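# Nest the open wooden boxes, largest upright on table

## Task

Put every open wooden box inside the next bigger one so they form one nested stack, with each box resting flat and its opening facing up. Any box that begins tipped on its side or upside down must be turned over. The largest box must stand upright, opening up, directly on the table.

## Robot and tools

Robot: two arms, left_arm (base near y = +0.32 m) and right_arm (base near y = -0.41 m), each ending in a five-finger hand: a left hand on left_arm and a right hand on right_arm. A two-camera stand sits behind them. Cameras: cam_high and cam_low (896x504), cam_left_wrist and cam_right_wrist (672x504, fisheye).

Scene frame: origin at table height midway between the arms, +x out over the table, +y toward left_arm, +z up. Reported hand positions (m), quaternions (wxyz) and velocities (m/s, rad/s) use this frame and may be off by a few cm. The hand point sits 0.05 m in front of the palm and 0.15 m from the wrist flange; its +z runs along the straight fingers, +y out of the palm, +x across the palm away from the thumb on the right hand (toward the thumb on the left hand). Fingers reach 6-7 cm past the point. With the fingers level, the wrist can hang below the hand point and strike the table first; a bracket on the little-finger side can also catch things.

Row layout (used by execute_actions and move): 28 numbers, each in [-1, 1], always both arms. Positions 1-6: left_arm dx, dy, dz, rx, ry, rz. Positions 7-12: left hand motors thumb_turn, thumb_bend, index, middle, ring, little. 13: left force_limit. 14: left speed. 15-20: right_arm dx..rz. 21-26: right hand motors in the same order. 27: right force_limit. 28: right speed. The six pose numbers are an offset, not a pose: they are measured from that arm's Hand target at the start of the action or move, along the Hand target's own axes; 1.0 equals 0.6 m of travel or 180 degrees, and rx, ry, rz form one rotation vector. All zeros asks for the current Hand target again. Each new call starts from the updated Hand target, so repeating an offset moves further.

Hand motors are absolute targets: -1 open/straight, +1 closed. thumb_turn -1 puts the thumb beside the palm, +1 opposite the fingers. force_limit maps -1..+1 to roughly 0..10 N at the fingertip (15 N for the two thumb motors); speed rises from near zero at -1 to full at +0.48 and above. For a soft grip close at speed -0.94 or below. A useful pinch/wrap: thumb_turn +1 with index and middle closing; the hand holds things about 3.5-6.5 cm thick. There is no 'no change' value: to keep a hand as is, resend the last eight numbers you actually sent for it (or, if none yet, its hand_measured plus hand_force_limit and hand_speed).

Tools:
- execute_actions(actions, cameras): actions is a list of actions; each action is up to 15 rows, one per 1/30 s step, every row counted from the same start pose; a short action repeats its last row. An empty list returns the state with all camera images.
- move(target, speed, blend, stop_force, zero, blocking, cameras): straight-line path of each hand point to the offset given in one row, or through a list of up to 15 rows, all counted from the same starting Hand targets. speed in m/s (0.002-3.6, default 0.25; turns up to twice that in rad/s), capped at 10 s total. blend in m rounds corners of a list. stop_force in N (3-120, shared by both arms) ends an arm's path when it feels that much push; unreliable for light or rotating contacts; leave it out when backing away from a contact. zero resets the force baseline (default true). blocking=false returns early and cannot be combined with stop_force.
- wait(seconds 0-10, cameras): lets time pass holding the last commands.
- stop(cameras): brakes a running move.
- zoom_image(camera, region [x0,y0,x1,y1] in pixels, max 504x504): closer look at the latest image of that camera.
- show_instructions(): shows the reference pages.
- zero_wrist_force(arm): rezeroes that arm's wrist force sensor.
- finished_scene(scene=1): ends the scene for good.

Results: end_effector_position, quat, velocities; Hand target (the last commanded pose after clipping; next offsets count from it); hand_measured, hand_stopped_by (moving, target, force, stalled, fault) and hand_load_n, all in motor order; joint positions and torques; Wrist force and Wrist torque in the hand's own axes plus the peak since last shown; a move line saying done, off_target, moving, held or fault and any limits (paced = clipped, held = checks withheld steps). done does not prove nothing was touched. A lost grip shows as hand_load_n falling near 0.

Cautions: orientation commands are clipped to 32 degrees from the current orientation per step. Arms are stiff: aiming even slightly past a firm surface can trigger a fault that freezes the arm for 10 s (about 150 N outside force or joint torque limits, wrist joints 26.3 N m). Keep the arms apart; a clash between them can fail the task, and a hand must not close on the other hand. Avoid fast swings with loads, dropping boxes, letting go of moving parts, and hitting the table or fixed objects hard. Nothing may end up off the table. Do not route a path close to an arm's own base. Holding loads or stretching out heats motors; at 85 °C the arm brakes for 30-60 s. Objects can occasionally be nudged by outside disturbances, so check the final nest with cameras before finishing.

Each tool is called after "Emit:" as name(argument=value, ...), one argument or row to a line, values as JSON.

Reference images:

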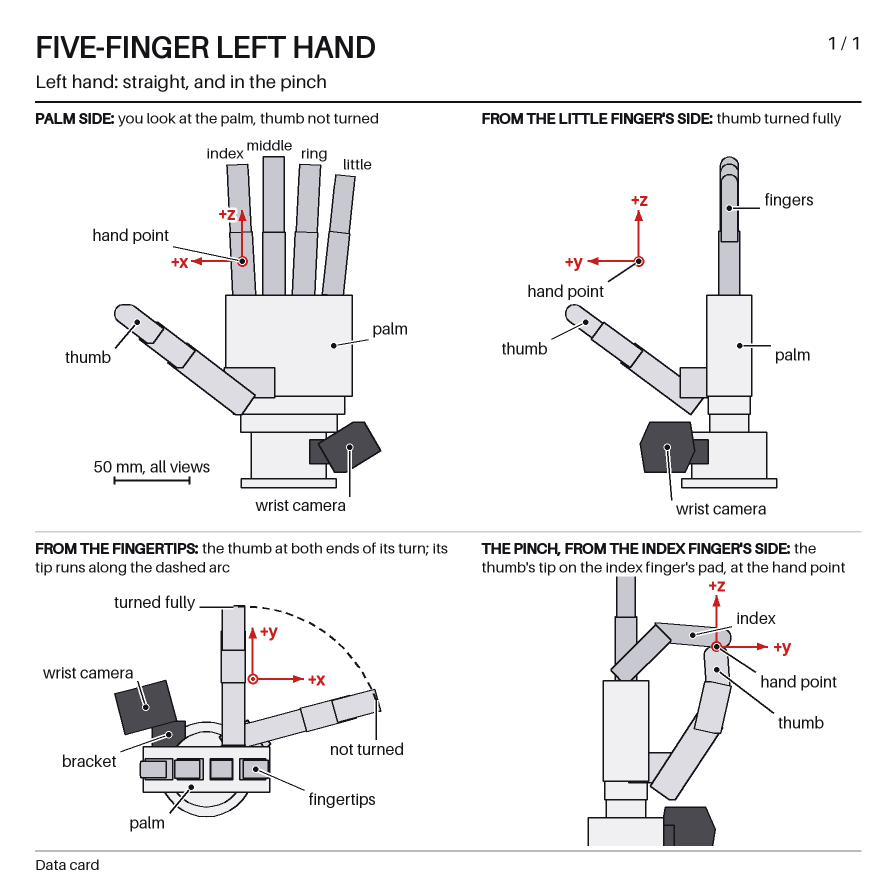

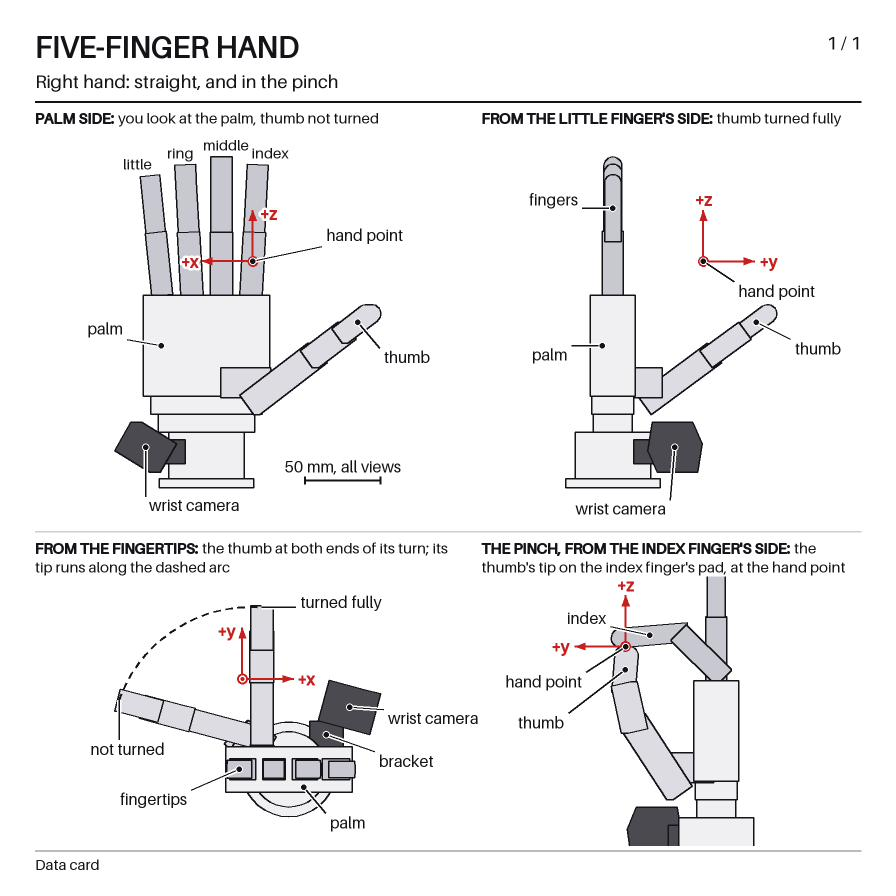

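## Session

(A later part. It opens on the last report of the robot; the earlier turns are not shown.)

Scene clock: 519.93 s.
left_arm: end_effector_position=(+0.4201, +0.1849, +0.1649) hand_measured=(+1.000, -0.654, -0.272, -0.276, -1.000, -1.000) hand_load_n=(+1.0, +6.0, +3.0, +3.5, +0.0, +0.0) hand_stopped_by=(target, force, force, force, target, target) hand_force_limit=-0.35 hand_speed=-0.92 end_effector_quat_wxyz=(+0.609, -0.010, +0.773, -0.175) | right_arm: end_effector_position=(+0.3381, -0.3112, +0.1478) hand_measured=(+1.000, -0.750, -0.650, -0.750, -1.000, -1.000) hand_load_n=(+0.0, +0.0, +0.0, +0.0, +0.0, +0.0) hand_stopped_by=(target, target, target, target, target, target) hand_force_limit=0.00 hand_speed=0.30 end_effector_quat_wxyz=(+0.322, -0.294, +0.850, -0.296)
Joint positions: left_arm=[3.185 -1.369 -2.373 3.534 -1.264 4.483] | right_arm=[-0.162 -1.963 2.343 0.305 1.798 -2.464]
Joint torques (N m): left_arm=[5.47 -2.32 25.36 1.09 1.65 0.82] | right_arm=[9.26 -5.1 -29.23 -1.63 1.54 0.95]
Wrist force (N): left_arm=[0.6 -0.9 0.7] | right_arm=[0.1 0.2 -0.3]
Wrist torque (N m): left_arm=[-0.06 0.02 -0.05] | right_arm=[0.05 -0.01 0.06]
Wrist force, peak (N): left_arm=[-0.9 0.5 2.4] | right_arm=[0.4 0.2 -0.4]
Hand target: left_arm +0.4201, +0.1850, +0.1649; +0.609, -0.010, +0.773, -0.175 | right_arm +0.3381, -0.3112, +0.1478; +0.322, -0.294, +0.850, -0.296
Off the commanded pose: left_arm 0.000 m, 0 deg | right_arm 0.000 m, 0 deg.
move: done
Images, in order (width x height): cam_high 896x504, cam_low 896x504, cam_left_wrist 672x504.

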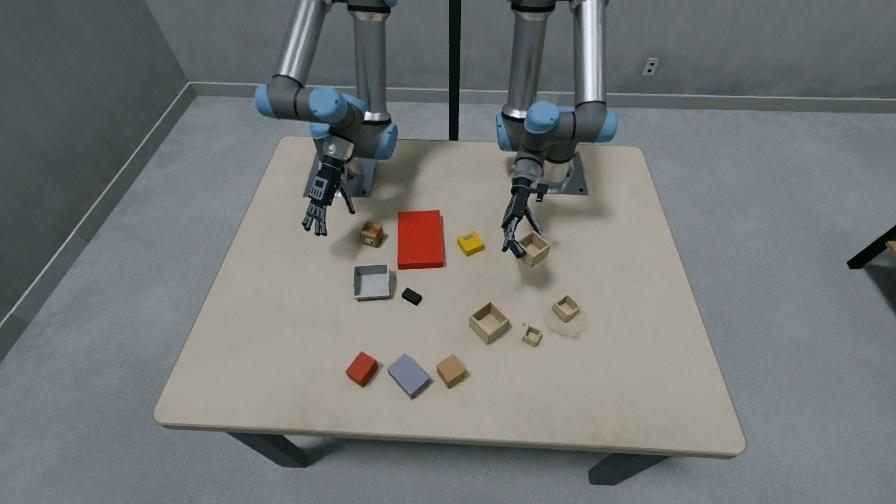

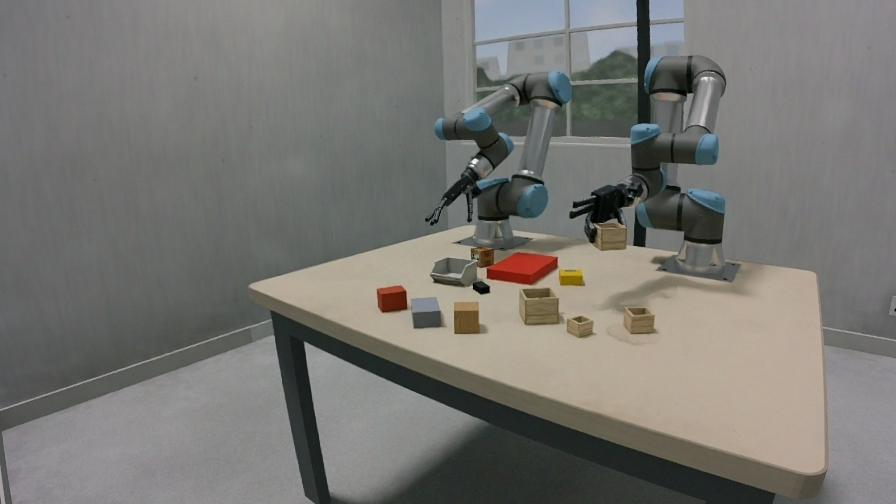

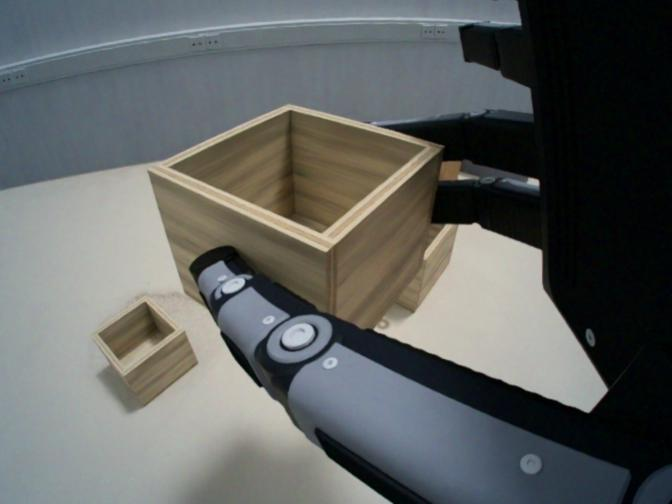

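Emit:
move(
  target=[0.1801,0.0543,0.0366,0,0,0,1,-0.3,-0.1,-0.2,-1,-1,-0.35,-0.92,0,0,0,0,0,0,1,-0.75,-0.65,-0.75,-1,-1,0,0.3],
  speed=0.2,
)

Emit:
move(
  target=[0.0564,0.017,0.0115,0,0,0,1,-0.3,-0.1,-0.2,-1,-1,-0.35,-0.92,0,0,0,0,0,0,1,-0.75,-0.65,-0.75,-1,-1,0,0.3],
  speed=0.02,
  stop_force=4,
  cameras=["cam_high","cam_left_wrist"],
)

Scene clock: 527.30 s.
left_arm: end_effector_position=(+0.4195, +0.1851, +0.0499) hand_measured=(+1.000, -0.654, -0.272, -0.276, -1.000, -1.000) hand_load_n=(+1.0, +6.0, +3.0, +3.0, +0.0, +0.0) hand_stopped_by=(target, force, force, force, target, target) hand_force_limit=-0.35 hand_speed=-0.92 end_effector_quat_wxyz=(+0.609, -0.010, +0.773, -0.175) | right_arm: end_effector_position=(+0.3381, -0.3112, +0.1478) hand_measured=(+1.000, -0.750, -0.650, -0.750, -1.000, -1.000) hand_load_n=(+0.0, +0.0, +0.0, +0.0, +0.0, +0.0) hand_stopped_by=(target, target, target, target, target, target) hand_force_limit=0.00 hand_speed=0.30 end_effector_quat_wxyz=(+0.322, -0.294, +0.850, -0.296)
Joint positions: left_arm=[3.186 -1.681 -2.522 3.996 -1.264 4.483] | right_arm=[-0.162 -1.963 2.343 0.305 1.798 -2.464]
Joint torques (N m): left_arm=[-6.44 4.93 19.97 2.5 -2.18 -0.7] | right_arm=[9.04 -5.38 -28.37 -1.63 1.44 0.88]
Wrist force (N): left_arm=[1.0 -0.8 0.6] | right_arm=[0.3 0.0 -0.1]
Wrist torque (N m): left_arm=[-0.04 -0.03 -0.06] | right_arm=[0.01 -0.04 0.06]
Wrist force, peak (N): left_arm=[2.6 -0.3 0.9] | right_arm=[0.2 0.3 -0.4]
Hand target: left_arm +0.4196, +0.1851, +0.0499; +0.609, -0.010, +0.773, -0.175 | right_arm +0.3381, -0.3112, +0.1478; +0.322, -0.294, +0.850, -0.296
Off the commanded pose: left_arm 0.000 m, 0 deg | right_arm 0.000 m, 0 deg.
move: done

Scene clock: 529.80 s.
left_arm: end_effector_position=(+0.4195, +0.1851, +0.0213) hand_measured=(+1.000, -0.654, -0.272, -0.276, -1.000, -1.000) hand_load_n=(-1.0, +6.0, +6.0, +1.5, +0.0, +0.0) hand_stopped_by=(target, force, force, force, target, target) hand_force_limit=-0.35 hand_speed=-0.92 end_effector_quat_wxyz=(+0.609, -0.010, +0.773, -0.175) | right_arm: end_effector_position=(+0.3381, -0.3112, +0.1478) hand_measured=(+1.000, -0.750, -0.650, -0.750, -1.000, -1.000) hand_load_n=(+0.0, +0.0, +0.0, +0.0, +0.0, +0.0) hand_stopped_by=(target, target, target, target, target, target) hand_force_limit=0.00 hand_speed=0.30 end_effector_quat_wxyz=(+0.322, -0.294, +0.850, -0.296)
Joint positions: left_arm=[3.186 -1.787 -2.542 4.123 -1.263 4.483] | right_arm=[-0.162 -1.963 2.343 0.305 1.798 -2.464]
Joint torques (N m): left_arm=[-0.47 10.81 18.32 2.42 0.82 0.33] | right_arm=[9.43 -5.92 -29.4 -1.57 1.43 1.06]
Wrist force (N): left_arm=[0.9 -1.0 0.6] | right_arm=[0.0 0.0 -0.2]
Wrist torque (N m): left_arm=[-0.09 -0.01 -0.06] | right_arm=[0.01 -0.01 0.05]
Wrist force, peak (N): left_arm=[-3.8 -2.2 -1.0] | right_arm=[0.1 -0.4 -0.2]
Hand target: left_arm +0.4195, +0.1851, +0.0212; +0.609, -0.010, +0.773, -0.175 (not the last commanded pose) | right_arm +0.3381, -0.3112, +0.1478; +0.322, -0.294, +0.850, -0.296
Off the commanded pose: left_arm 0.007 m, 0 deg | right_arm 0.000 m, 0 deg.
move: contact (left_arm)
Images, in order (width x height): cam_high 896x504, cam_left_wrist 672x504.

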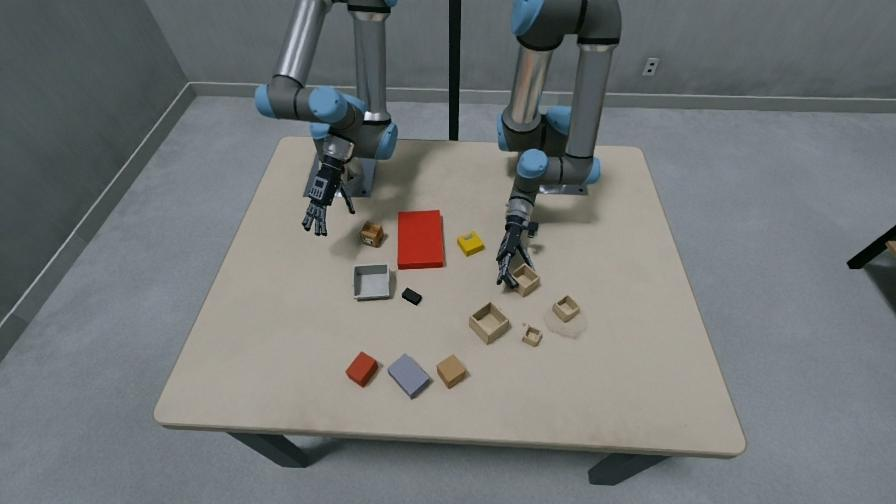

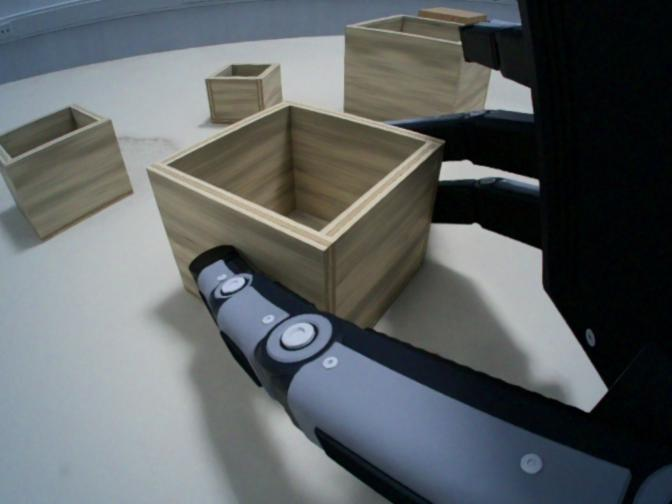

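Emit:
move(
  target=[0,0,0,0,0,0,1,-0.9,-0.7,-0.8,-1,-1,-0.4,-0.85,0,0,0,0,0,0,1,-0.75,-0.65,-0.75,-1,-1,0,0.3],
  cameras=["cam_left_wrist"],
)

Scene clock: 533.43 s.
left_arm: end_effector_position=(+0.4195, +0.1851, +0.0212) hand_measured=(+1.000, -0.900, -0.700, -0.800, -1.000, -1.000) hand_load_n=(+0.0, +0.0, +0.5, +0.0, +0.0, +0.0) hand_stopped_by=(target, target, target, target, target, target) hand_force_limit=-0.40 hand_speed=-0.85 end_effector_quat_wxyz=(+0.609, -0.010, +0.773, -0.175) | right_arm: end_effector_position=(+0.3381, -0.3112, +0.1478) hand_measured=(+1.000, -0.750, -0.650, -0.750, -1.000, -1.000) hand_load_n=(+0.0, +0.0, +0.0, +0.0, -0.5, +0.0) hand_stopped_by=(target, target, target, target, target, target) hand_force_limit=0.00 hand_speed=0.30 end_effector_quat_wxyz=(+0.322, -0.294, +0.850, -0.296)
Joint positions: left_arm=[3.186 -1.787 -2.542 4.123 -1.263 4.483] | right_arm=[-0.162 -1.963 2.343 0.305 1.798 -2.464]
Joint torques (N m): left_arm=[-5.44 5.77 16.25 1.67 -0.9 -1.08] | right_arm=[10.08 -5.8 -28.47 -1.71 1.49 0.91]
Wrist force (N): left_arm=[0.6 -1.2 0.1] | right_arm=[0.0 0.0 -0.1]
Wrist torque (N m): left_arm=[-0.08 -0.03 -0.05] | right_arm=[0.01 -0.01 0.04]
Wrist force, peak (N): left_arm=[1.0 -1.1 0.5] | right_arm=[-0.2 -0.1 -0.4]
Hand target: left_arm +0.4195, +0.1851, +0.0212; +0.609, -0.010, +0.773, -0.175 | right_arm +0.3381, -0.3112, +0.1478; +0.322, -0.294, +0.850, -0.296
Off the commanded pose: left_arm 0.000 m, 0 deg | right_arm 0.000 m, 0 deg.
move: done
Images, in order (width x height): cam_left_wrist 672x504.

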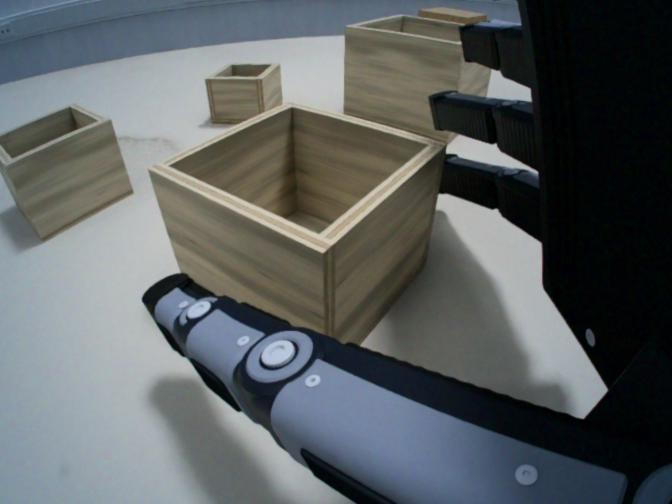

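Emit:
move(
  target=[
    [0,-0.1244,-0.0839,0,0,0,1,-0.9,-0.7,-0.8,-1,-1,-0.4,-0.85,0,0,0,0,0,0,1,-0.75,-0.65,-0.75,-1,-1,0,0.3],
    [-0.1879,-0.1811,-0.1221,0,0,0,1,-0.9,-0.7,-0.8,-1,-1,-0.4,-0.85,0,0,0,0,0,0,1,-0.75,-0.65,-0.75,-1,-1,0,0.3],
  ],
  speed=[0.12,0.25],
  blend=0.01,
  cameras=["cam_high","cam_left_wrist","cam_low"],
)

Emit:
zoom_image(
  camera="cam_high",
  region=[440, 240, 620, 360],
)

Scene clock: 539.30 s.
left_arm: end_effector_position=(+0.3576, +0.1280, +0.1721) hand_measured=(+1.000, -0.900, -0.700, -0.800, -1.000, -1.000) hand_load_n=(+0.0, +0.0, +0.0, +0.0, +0.0, +0.0) hand_stopped_by=(target, target, target, target, target, target) hand_force_limit=-0.40 hand_speed=-0.85 end_effector_quat_wxyz=(+0.609, -0.010, +0.773, -0.175) | right_arm: end_effector_position=(+0.3381, -0.3112, +0.1478) hand_measured=(+1.000, -0.750, -0.650, -0.750, -1.000, -1.000) hand_load_n=(-0.5, +0.0, +0.0, +0.0, +0.0, +0.0) hand_stopped_by=(target, target, target, target, target, target) hand_force_limit=0.00 hand_speed=0.30 end_effector_quat_wxyz=(+0.322, -0.294, +0.850, -0.296)
Joint positions: left_arm=[2.883 -1.306 -2.394 3.503 -1.561 4.422] | right_arm=[-0.162 -1.963 2.343 0.305 1.798 -2.464]
Joint torques (N m): left_arm=[-5.01 13.1 16.96 -0.72 -0.99 -1] | right_arm=[9.94 -5.2 -28.7 -1.69 1.41 0.97]
Wrist force (N): left_arm=[0.5 -1.1 0.5] | right_arm=[0.1 0.1 -0.1]
Wrist torque (N m): left_arm=[-0.10 -0.02 -0.03] | right_arm=[0.02 -0.03 0.06]
Wrist force, peak (N): left_arm=[2.3 -1.3 0.3] | right_arm=[-0.2 -0.2 -0.4]
Hand target: left_arm +0.3576, +0.1279, +0.1722; +0.609, -0.010, +0.773, -0.175 | right_arm +0.3381, -0.3112, +0.1478; +0.322, -0.294, +0.850, -0.296
Off the commanded pose: left_arm 0.000 m, 0 deg | right_arm 0.000 m, 0 deg.
move: done
Images, in order (width x height): cam_high 896x504, cam_low 896x504, cam_left_wrist 672x504.

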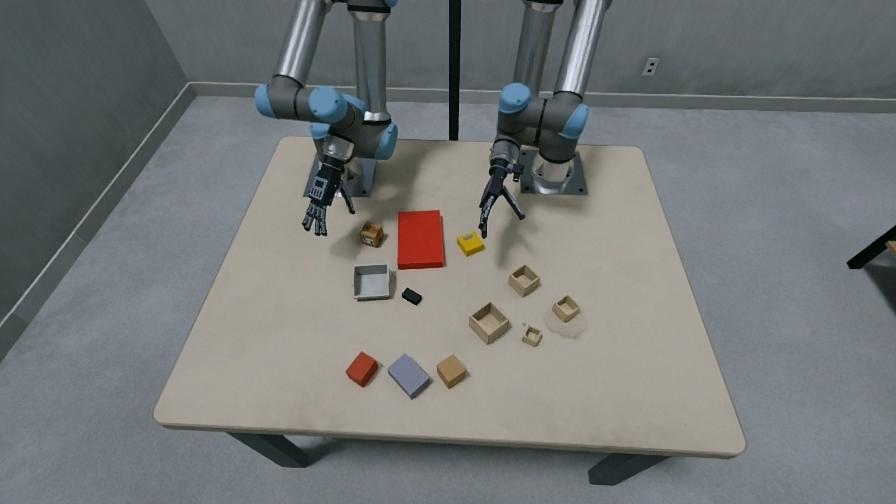

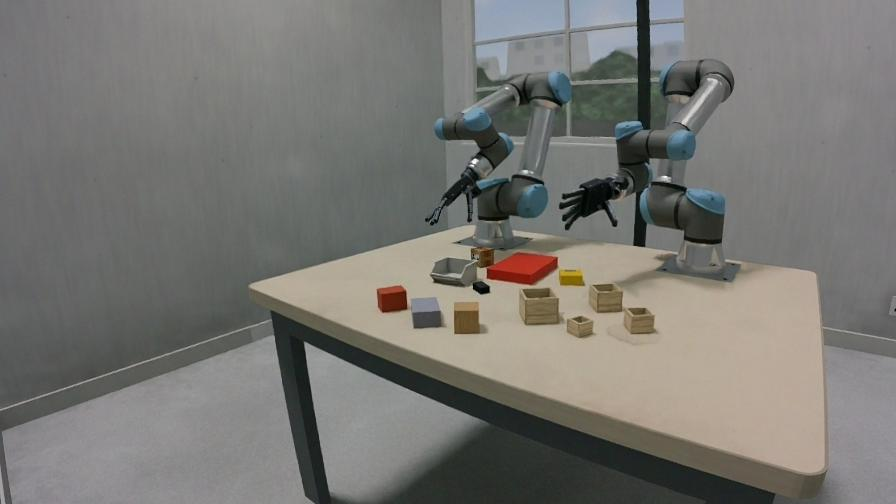

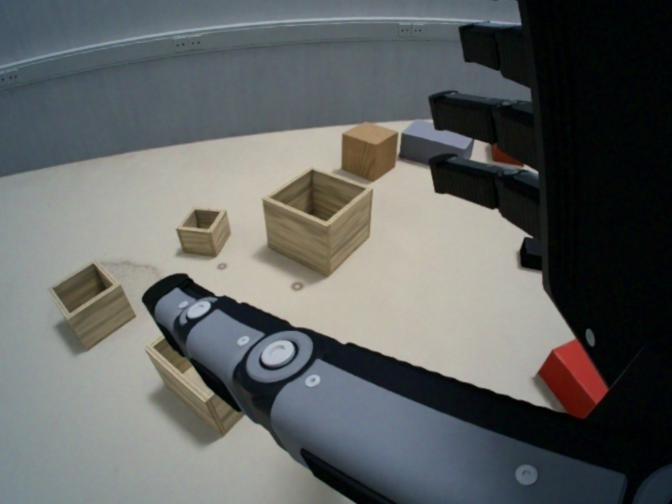

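Scaled by 2.800 from the camera's 896x504 image, which has a finer 1280x720 frame.

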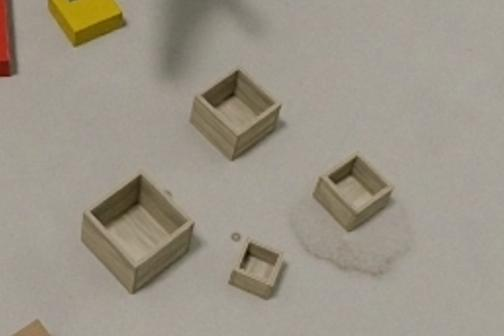

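Emit:
zoom_image(
  camera="cam_high",
  region=[510, 315, 560, 355],
)

Emit:
zoom_image(
  camera="cam_high",
  region=[540, 285, 600, 330],
)

Emit:
zoom_image(
  camera="cam_high",
  region=[495, 255, 555, 300],
)

Emit:
zoom_image(
  camera="cam_high",
  region=[460, 295, 520, 350],
)

Scaled by 10.080 from the camera's 896x504 image, which has a finer 1280x720 frame.

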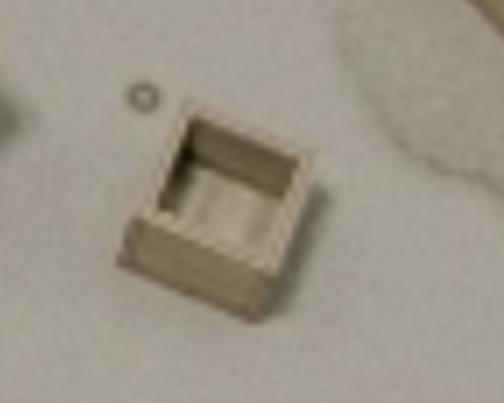

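Scaled by 8.400 from the camera's 896x504 image, which has a finer 1280x720 frame.

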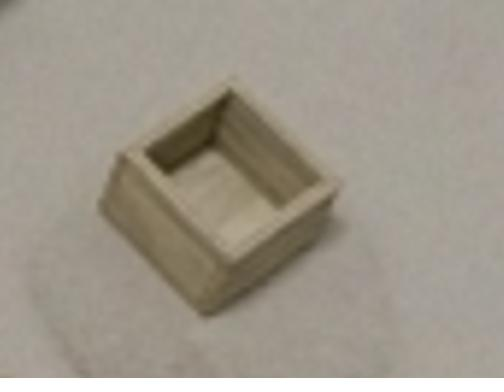

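Scaled by 8.400 from the camera's 896x504 image, which has a finer 1280x720 frame.

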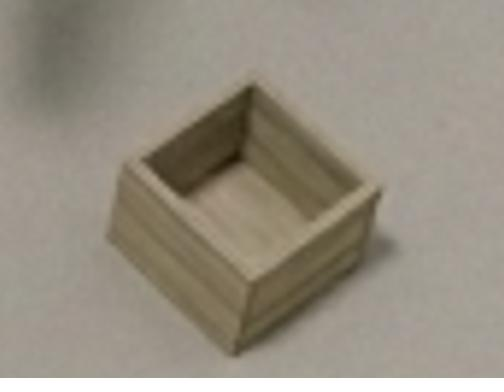

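Scaled by 8.400 from the camera's 896x504 image, which has a finer 1280x720 frame.

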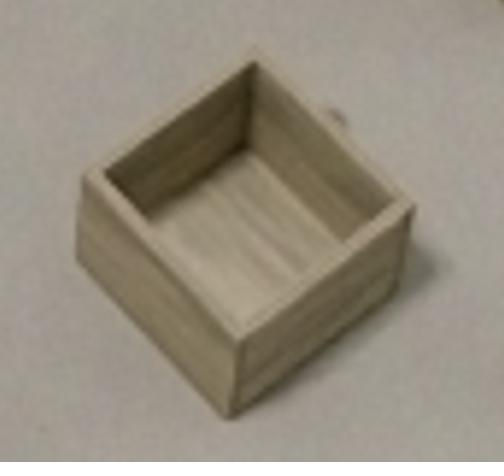

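Emit:
move(
  target=[-0.0898,0.2012,0.3362,-0.0553,0.0939,-0.389,1,-0.55,-0.5,-0.6,-1,-1,-0.4,-0.3,0,0,0,0,0,0,1,-0.75,-0.65,-0.75,-1,-1,0,0.3],
  speed=0.35,
  cameras=["cam_high","cam_left_wrist"],
)

Scene clock: 629.47 s.
left_arm: end_effector_position=(+0.5862, +0.2014, +0.1491) hand_measured=(+1.000, -0.550, -0.500, -0.600, -1.000, -1.000) hand_load_n=(+0.0, +0.0, +0.0, +0.0, +0.0, +0.0) hand_stopped_by=(target, target, target, target, target, target) hand_force_limit=-0.40 hand_speed=-0.30 end_effector_quat_wxyz=(+0.283, -0.475, +0.715, -0.428) | right_arm: end_effector_position=(+0.3381, -0.3112, +0.1478) hand_measured=(+1.000, -0.750, -0.650, -0.750, -1.000, -1.000) hand_load_n=(+0.0, +0.5, +0.0, +0.0, +0.0, +0.0) hand_stopped_by=(target, target, target, target, target, target) hand_force_limit=0.00 hand_speed=0.30 end_effector_quat_wxyz=(+0.322, -0.294, +0.850, -0.296)
Joint positions: left_arm=[3.389 -1.917 -1.643 2.966 -1.01 3.486] | right_arm=[-0.162 -1.963 2.343 0.305 1.798 -2.464]
Joint torques (N m): left_arm=[-4.13 34.02 16.49 0.58 -1.75 -1.31] | right_arm=[9.25 -6 -28.18 -1.68 1.33 0.96]
Wrist force (N): left_arm=[-0.4 0.6 1.2] | right_arm=[-0.1 0.0 0.2]
Wrist torque (N m): left_arm=[0.03 -0.11 -0.09] | right_arm=[0.00 0.00 0.03]
Wrist force, peak (N): left_arm=[-1.1 0.6 2.2] | right_arm=[0.3 -0.2 -0.3]
Hand target: left_arm +0.5862, +0.2013, +0.1491; +0.283, -0.475, +0.715, -0.428 | right_arm +0.3381, -0.3112, +0.1478; +0.322, -0.294, +0.850, -0.296
Off the commanded pose: left_arm 0.000 m, 0 deg | right_arm 0.000 m, 0 deg.
move: done
Images, in order (width x height): cam_high 896x504, cam_left_wrist 672x504.

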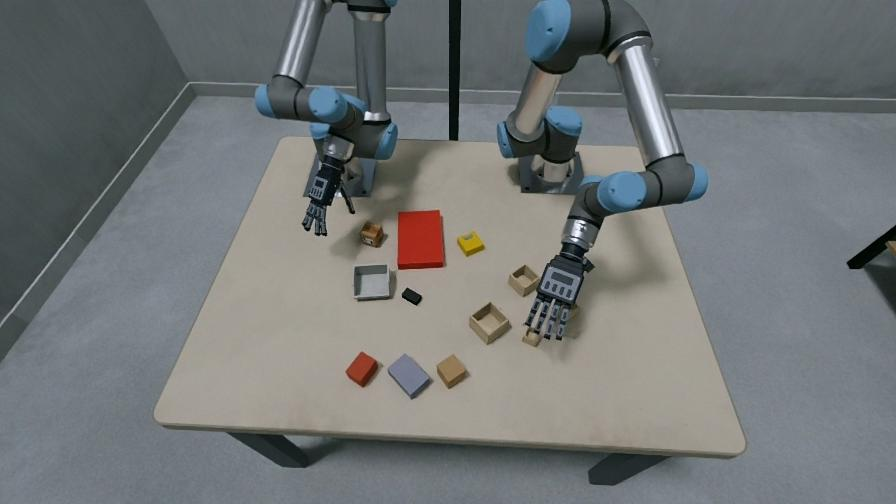

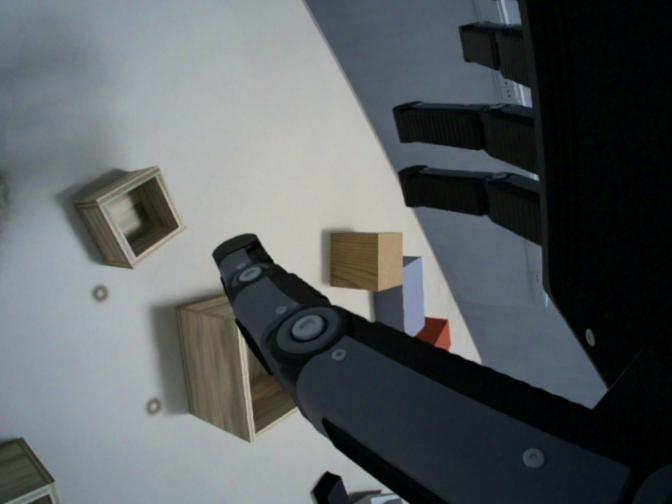

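Emit:
move(
  target=[0,0.1175,0.0625,0,0,0,1,-0.55,-0.5,-0.6,-1,-1,-0.4,-0.3,0,0,0,0,0,0,1,-0.75,-0.65,-0.75,-1,-1,0,0.3],
  speed=0.15,
  cameras=["cam_high","cam_left_wrist","cam_low"],
)

Emit:
zoom_image(
  camera="cam_high",
  region=[490, 260, 620, 360],
)

Scene clock: 634.60 s.
left_arm: end_effector_position=(+0.5858, +0.2014, +0.0692) hand_measured=(+1.000, -0.550, -0.500, -0.600, -1.000, -1.000) hand_load_n=(+0.0, +0.0, +0.0, +0.0, +0.0, +0.0) hand_stopped_by=(target, target, target, target, target, target) hand_force_limit=-0.40 hand_speed=-0.30 end_effector_quat_wxyz=(+0.283, -0.475, +0.715, -0.428) | right_arm: end_effector_position=(+0.3381, -0.3112, +0.1478) hand_measured=(+1.000, -0.750, -0.650, -0.750, -1.000, -1.000) hand_load_n=(+0.0, +0.0, -0.5, +0.0, +0.0, +0.0) hand_stopped_by=(target, target, target, target, target, target) hand_force_limit=0.00 hand_speed=0.30 end_effector_quat_wxyz=(+0.322, -0.294, +0.850, -0.296)
Joint positions: left_arm=[3.389 -2.009 -1.741 3.156 -1.01 3.486] | right_arm=[-0.162 -1.963 2.343 0.305 1.798 -2.464]
Joint torques (N m): left_arm=[-6.02 41.42 24.88 0.41 0.88 -1.52] | right_arm=[10.1 -5.34 -27.97 -1.7 1.35 0.88]
Wrist force (N): left_arm=[-0.3 0.5 1.5] | right_arm=[-0.1 0.1 -0.1]
Wrist torque (N m): left_arm=[0.00 -0.11 -0.09] | right_arm=[0.03 0.01 0.04]
Wrist force, peak (N): left_arm=[-0.3 1.9 2.2] | right_arm=[0.2 -0.1 -0.4]
Hand target: left_arm +0.5858, +0.2014, +0.0693; +0.283, -0.475, +0.715, -0.428 | right_arm +0.3381, -0.3112, +0.1478; +0.322, -0.294, +0.850, -0.296
Off the commanded pose: left_arm 0.000 m, 0 deg | right_arm 0.000 m, 0 deg.
move: done
Images, in order (width x height): cam_high 896x504, cam_low 896x504, cam_left_wrist 672x504.

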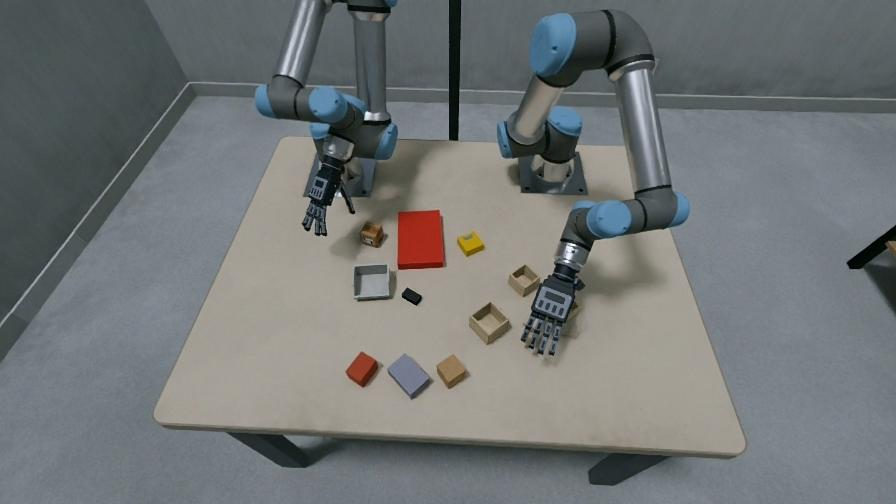

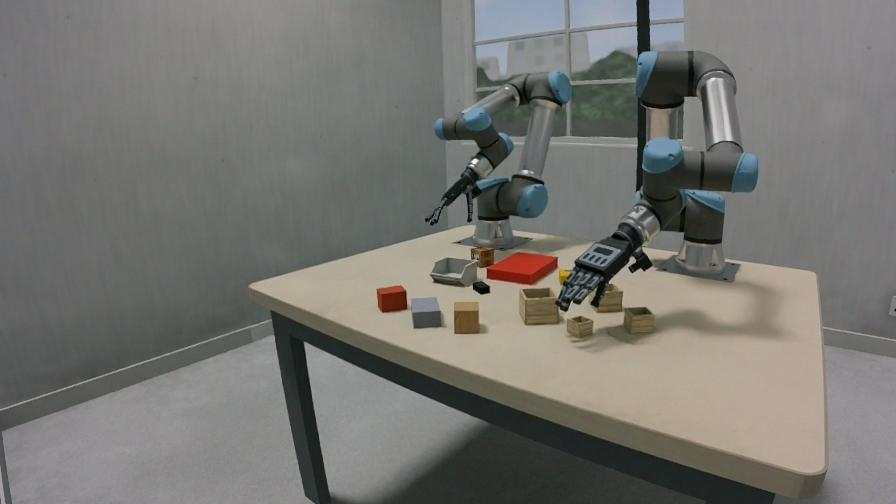

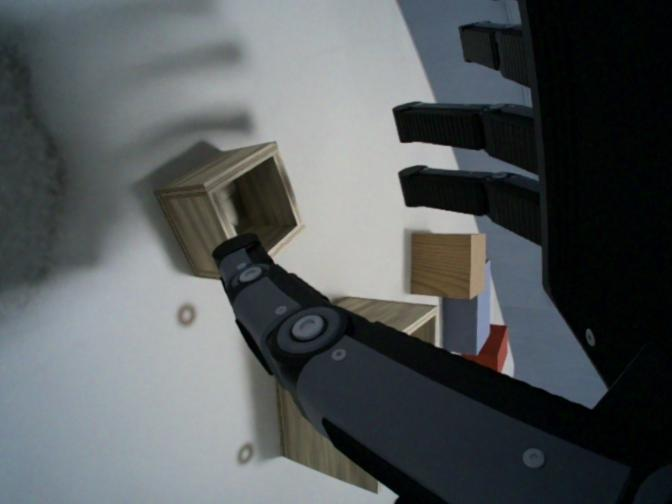

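Scaled by 3.877 from the camera's 896x504 image, which has a finer 1280x720 frame.

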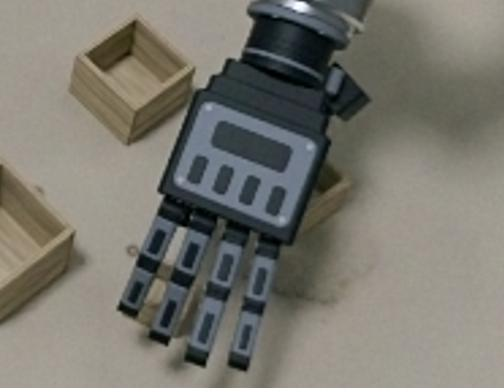

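Emit:
move(
  target=[0,0.0585,0.0311,0,0,0,1,-0.55,-0.5,-0.6,-1,-1,-0.4,-0.3,0,0,0,0,0,0,1,-0.75,-0.65,-0.75,-1,-1,0,0.3],
  speed=0.08,
  stop_force=4,
  cameras=["cam_left_wrist","cam_low"],
)

Emit:
zoom_image(
  camera="cam_left_wrist",
  region=[200, 80, 500, 330],
)

Emit:
zoom_image(
  camera="cam_low",
  region=[530, 250, 680, 350],
)

Scene clock: 655.50 s.
left_arm: end_effector_position=(+0.5856, +0.2015, +0.0295) hand_measured=(+1.000, -0.550, -0.500, -0.600, -1.000, -1.000) hand_load_n=(+0.0, +0.0, +0.0, +0.0, +0.0, +0.0) hand_stopped_by=(target, target, target, target, target, target) hand_force_limit=-0.40 hand_speed=-0.30 end_effector_quat_wxyz=(+0.283, -0.475, +0.715, -0.428) | right_arm: end_effector_position=(+0.3381, -0.3112, +0.1478) hand_measured=(+1.000, -0.750, -0.650, -0.750, -1.000, -1.000) hand_load_n=(+0.0, +0.0, +0.0, +0.0, +0.0, +0.0) hand_stopped_by=(target, target, target, target, target, target) hand_force_limit=0.00 hand_speed=0.30 end_effector_quat_wxyz=(+0.322, -0.294, +0.850, -0.296)
Joint positions: left_arm=[3.389 -2.066 -1.775 3.248 -1.009 3.486] | right_arm=[-0.162 -1.963 2.343 0.305 1.798 -2.464]
Joint torques (N m): left_arm=[3.66 45.21 24.38 0.71 2.41 -1.25] | right_arm=[9.8 -5.1 -27.96 -1.64 1.3 1.03]
Wrist force (N): left_arm=[-0.3 0.6 1.7] | right_arm=[0.2 -0.1 -0.1]
Wrist torque (N m): left_arm=[-0.01 -0.10 -0.10] | right_arm=[-0.01 -0.04 0.05]
Wrist force, peak (N): left_arm=[-0.2 1.2 2.1] | right_arm=[0.0 -0.3 -0.5]
Hand target: left_arm +0.5856, +0.2015, +0.0295; +0.283, -0.475, +0.715, -0.428 | right_arm +0.3381, -0.3112, +0.1478; +0.322, -0.294, +0.850, -0.296
Off the commanded pose: left_arm 0.000 m, 0 deg | right_arm 0.000 m, 0 deg.
move: done
Images, in order (width x height): cam_low 896x504, cam_left_wrist 672x504.

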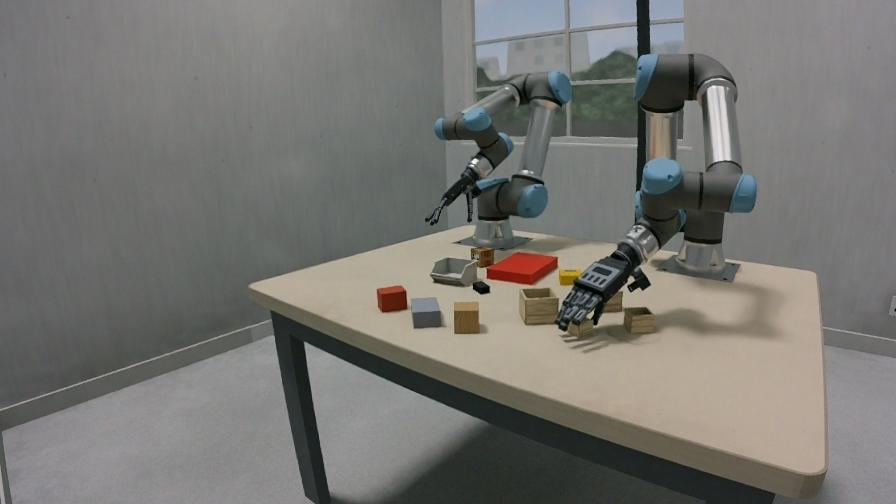

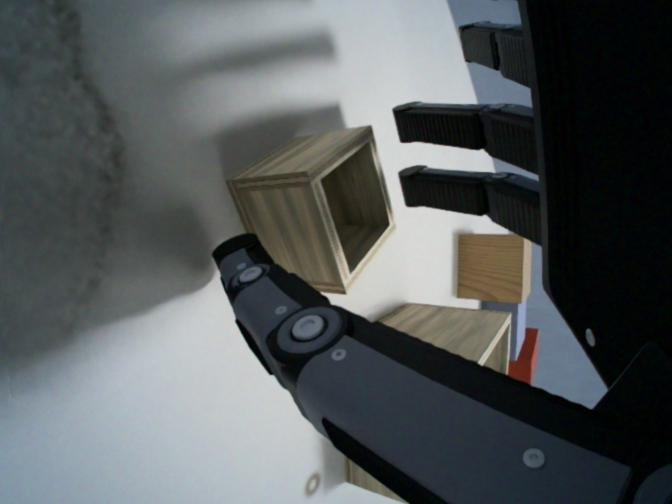

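Scaled by 1.680 from the camera's 672x504 image, which has a finer 960x720 frame.

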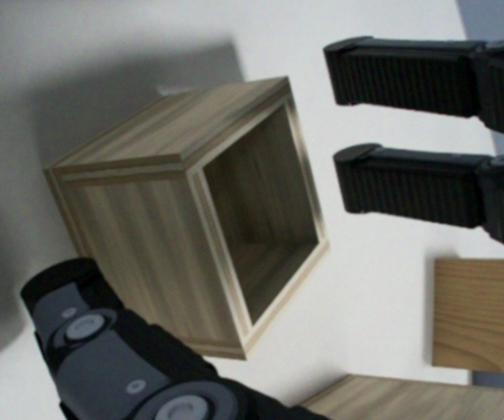

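Scaled by 3.360 from the camera's 896x504 image, which has a finer 1280x720 frame.

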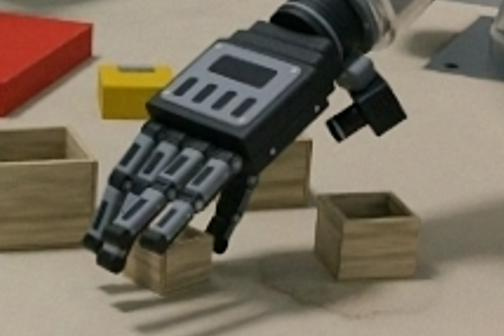

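Emit:
move(
  target=[0,0,0,0,0,0,1,-0.15,0.15,0.02,-1,-1,-0.4,-0.92,0,0,0,0,0,0,1,-0.75,-0.65,-0.75,-1,-1,0,0.3],
  cameras=["cam_left_wrist","cam_low"],
)

Emit:
zoom_image(
  camera="cam_left_wrist",
  region=[200, 80, 500, 330],
)

Scene clock: 664.47 s.
left_arm: end_effector_position=(+0.5856, +0.2015, +0.0295) hand_measured=(+1.000, -0.360, -0.150, -0.176, -1.000, -1.000) hand_load_n=(+1.5, +6.0, +4.5, +3.5, +0.0, +0.0) hand_stopped_by=(target, force, force, force, target, target) hand_force_limit=-0.40 hand_speed=-0.92 end_effector_quat_wxyz=(+0.283, -0.475, +0.715, -0.428) | right_arm: end_effector_position=(+0.3381, -0.3112, +0.1478) hand_measured=(+1.000, -0.750, -0.650, -0.750, -1.000, -1.000) hand_load_n=(+0.0, +0.0, +0.0, +0.0, +0.0, +0.0) hand_stopped_by=(target, target, target, target, target, target) hand_force_limit=0.00 hand_speed=0.30 end_effector_quat_wxyz=(+0.322, -0.294, +0.850, -0.296)
Joint positions: left_arm=[3.389 -2.066 -1.775 3.248 -1.009 3.486] | right_arm=[-0.162 -1.963 2.343 0.305 1.798 -2.464]
Joint torques (N m): left_arm=[-2.32 45.04 22.28 0.77 1.96 -1.18] | right_arm=[9.31 -5.7 -27.4 -1.62 1.28 1.06]
Wrist force (N): left_arm=[-0.4 0.3 1.3] | right_arm=[-0.1 0.0 -0.3]
Wrist torque (N m): left_arm=[0.01 -0.10 -0.11] | right_arm=[0.01 0.01 0.04]
Wrist force, peak (N): left_arm=[-0.2 0.5 1.8] | right_arm=[-0.1 -0.1 -0.5]
Hand target: left_arm +0.5856, +0.2015, +0.0295; +0.283, -0.475, +0.715, -0.428 | right_arm +0.3381, -0.3112, +0.1478; +0.322, -0.294, +0.850, -0.296
Off the commanded pose: left_arm 0.000 m, 0 deg | right_arm 0.000 m, 0 deg.
move: done
Images, in order (width x height): cam_low 896x504, cam_left_wrist 672x504.

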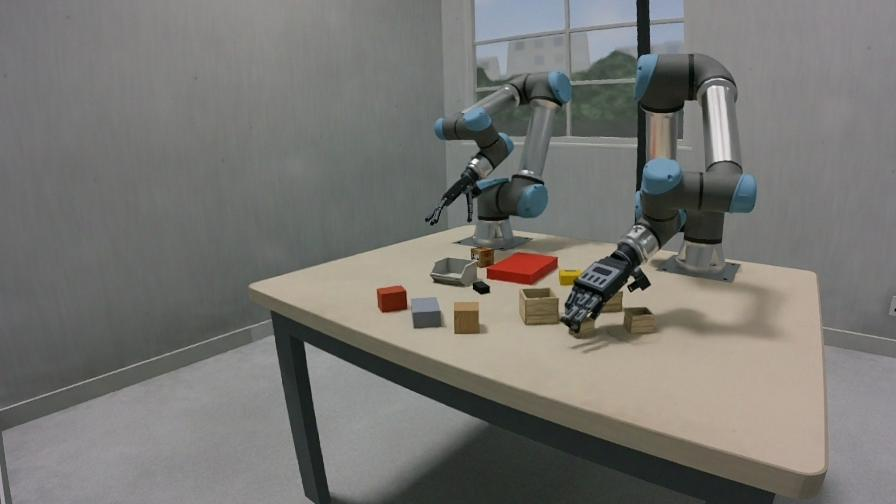

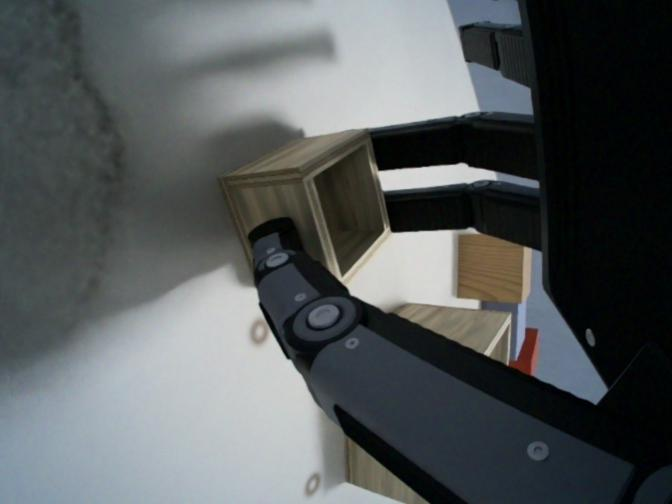

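Scaled by 1.680 from the camera's 672x504 image, which has a finer 960x720 frame.

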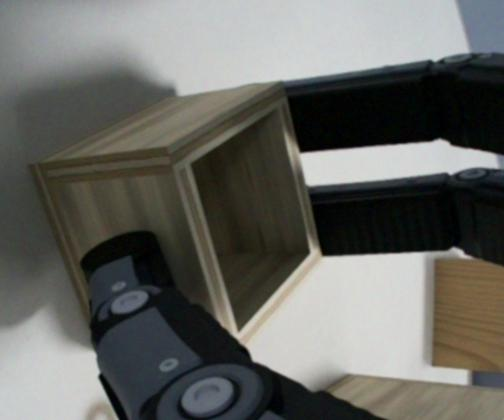

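Emit:
move(
  target=[
    [0,-0.0883,-0.047,0,0,0,1,-0.15,0.15,0.02,-1,-1,-0.4,-0.92,0,0,0,0,0,0,1,-0.75,-0.65,-0.75,-1,-1,0,0.3],
    [-0.1035,0.0013,-0.1998,0,0.1427,0.0759,1,-0.15,0.15,0.02,-1,-1,-0.4,-0.92,0,0,0,0,0,0,1,-0.75,-0.65,-0.75,-1,-1,0,0.3],
  ],
  speed=[0.12,0.2],
  blend=0.015,
  cameras=["cam_high","cam_left_wrist","cam_low"],
)

Emit:
zoom_image(
  camera="cam_left_wrist",
  region=[170, 60, 510, 340],
)

Emit:
zoom_image(
  camera="cam_high",
  region=[530, 270, 610, 340],
)

Scene clock: 691.67 s.
left_arm: end_effector_position=(+0.5122, +0.2999, +0.0855) hand_measured=(+1.000, -0.360, -0.150, -0.176, -1.000, -1.000) hand_load_n=(+1.5, +6.0, +4.5, +3.5, +0.0, +0.0) hand_stopped_by=(target, force, force, force, target, target) hand_force_limit=-0.40 hand_speed=-0.92 end_effector_quat_wxyz=(+0.166, -0.280, +0.811, -0.486) | right_arm: end_effector_position=(+0.3381, -0.3112, +0.1478) hand_measured=(+1.000, -0.750, -0.650, -0.750, -1.000, -1.000) hand_load_n=(+0.0, -0.5, +0.0, +0.0, +0.0, +0.0) hand_stopped_by=(target, target, target, target, target, target) hand_force_limit=0.00 hand_speed=0.30 end_effector_quat_wxyz=(+0.322, -0.294, +0.850, -0.296)
Joint positions: left_arm=[3.725 -2.203 -1.578 2.354 -0.498 4.547] | right_arm=[-0.162 -1.963 2.343 0.305 1.798 -2.464]
Joint torques (N m): left_arm=[0.93 48.45 3.04 -3.72 -1.22 0.9] | right_arm=[8.95 -6.07 -26.95 -1.79 1.17 0.91]
Wrist force (N): left_arm=[-0.3 0.6 1.7] | right_arm=[0.0 -0.1 -0.2]
Wrist torque (N m): left_arm=[-0.03 -0.12 0.01] | right_arm=[0.00 -0.01 0.04]
Wrist force, peak (N): left_arm=[-0.3 1.8 2.1] | right_arm=[0.1 -0.2 -0.4]
Hand target: left_arm +0.5122, +0.2999, +0.0856; +0.166, -0.280, +0.811, -0.486 | right_arm +0.3381, -0.3112, +0.1478; +0.322, -0.294, +0.850, -0.296
Off the commanded pose: left_arm 0.000 m, 0 deg | right_arm 0.000 m, 0 deg.
move: done
Images, in order (width x height): cam_high 896x504, cam_low 896x504, cam_left_wrist 672x504.

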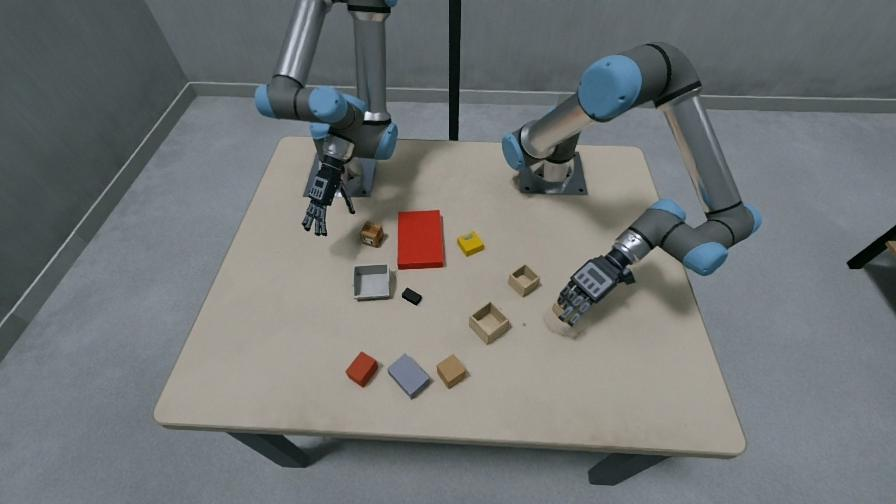

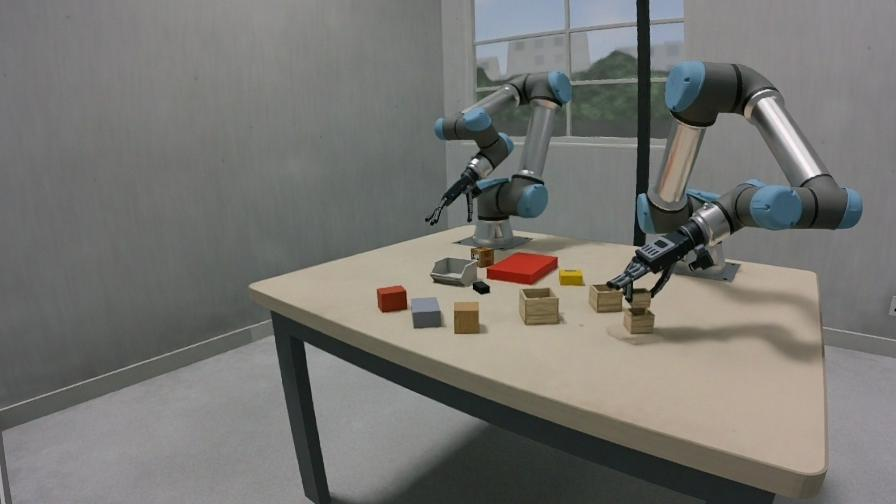

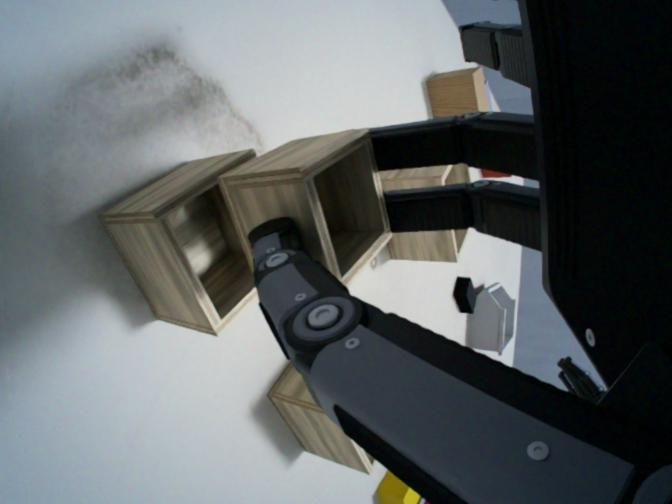

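Scaled by 1.482 from the camera's 672x504 image, which has a finer 960x720 frame.

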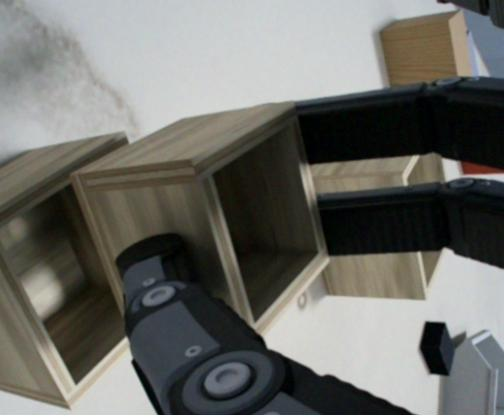

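Scaled by 6.300 from the camera's 896x504 image, which has a finer 1280x720 frame.

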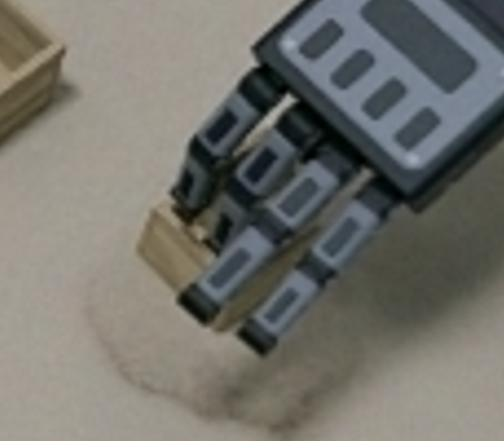

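Emit:
zoom_image(
  camera="cam_left_wrist",
  region=[90, 120, 290, 350],
)

Scaled by 2.191 from the camera's 672x504 image, which has a finer 960x720 frame.

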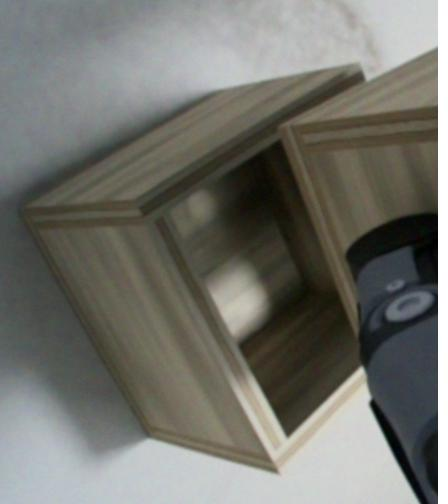

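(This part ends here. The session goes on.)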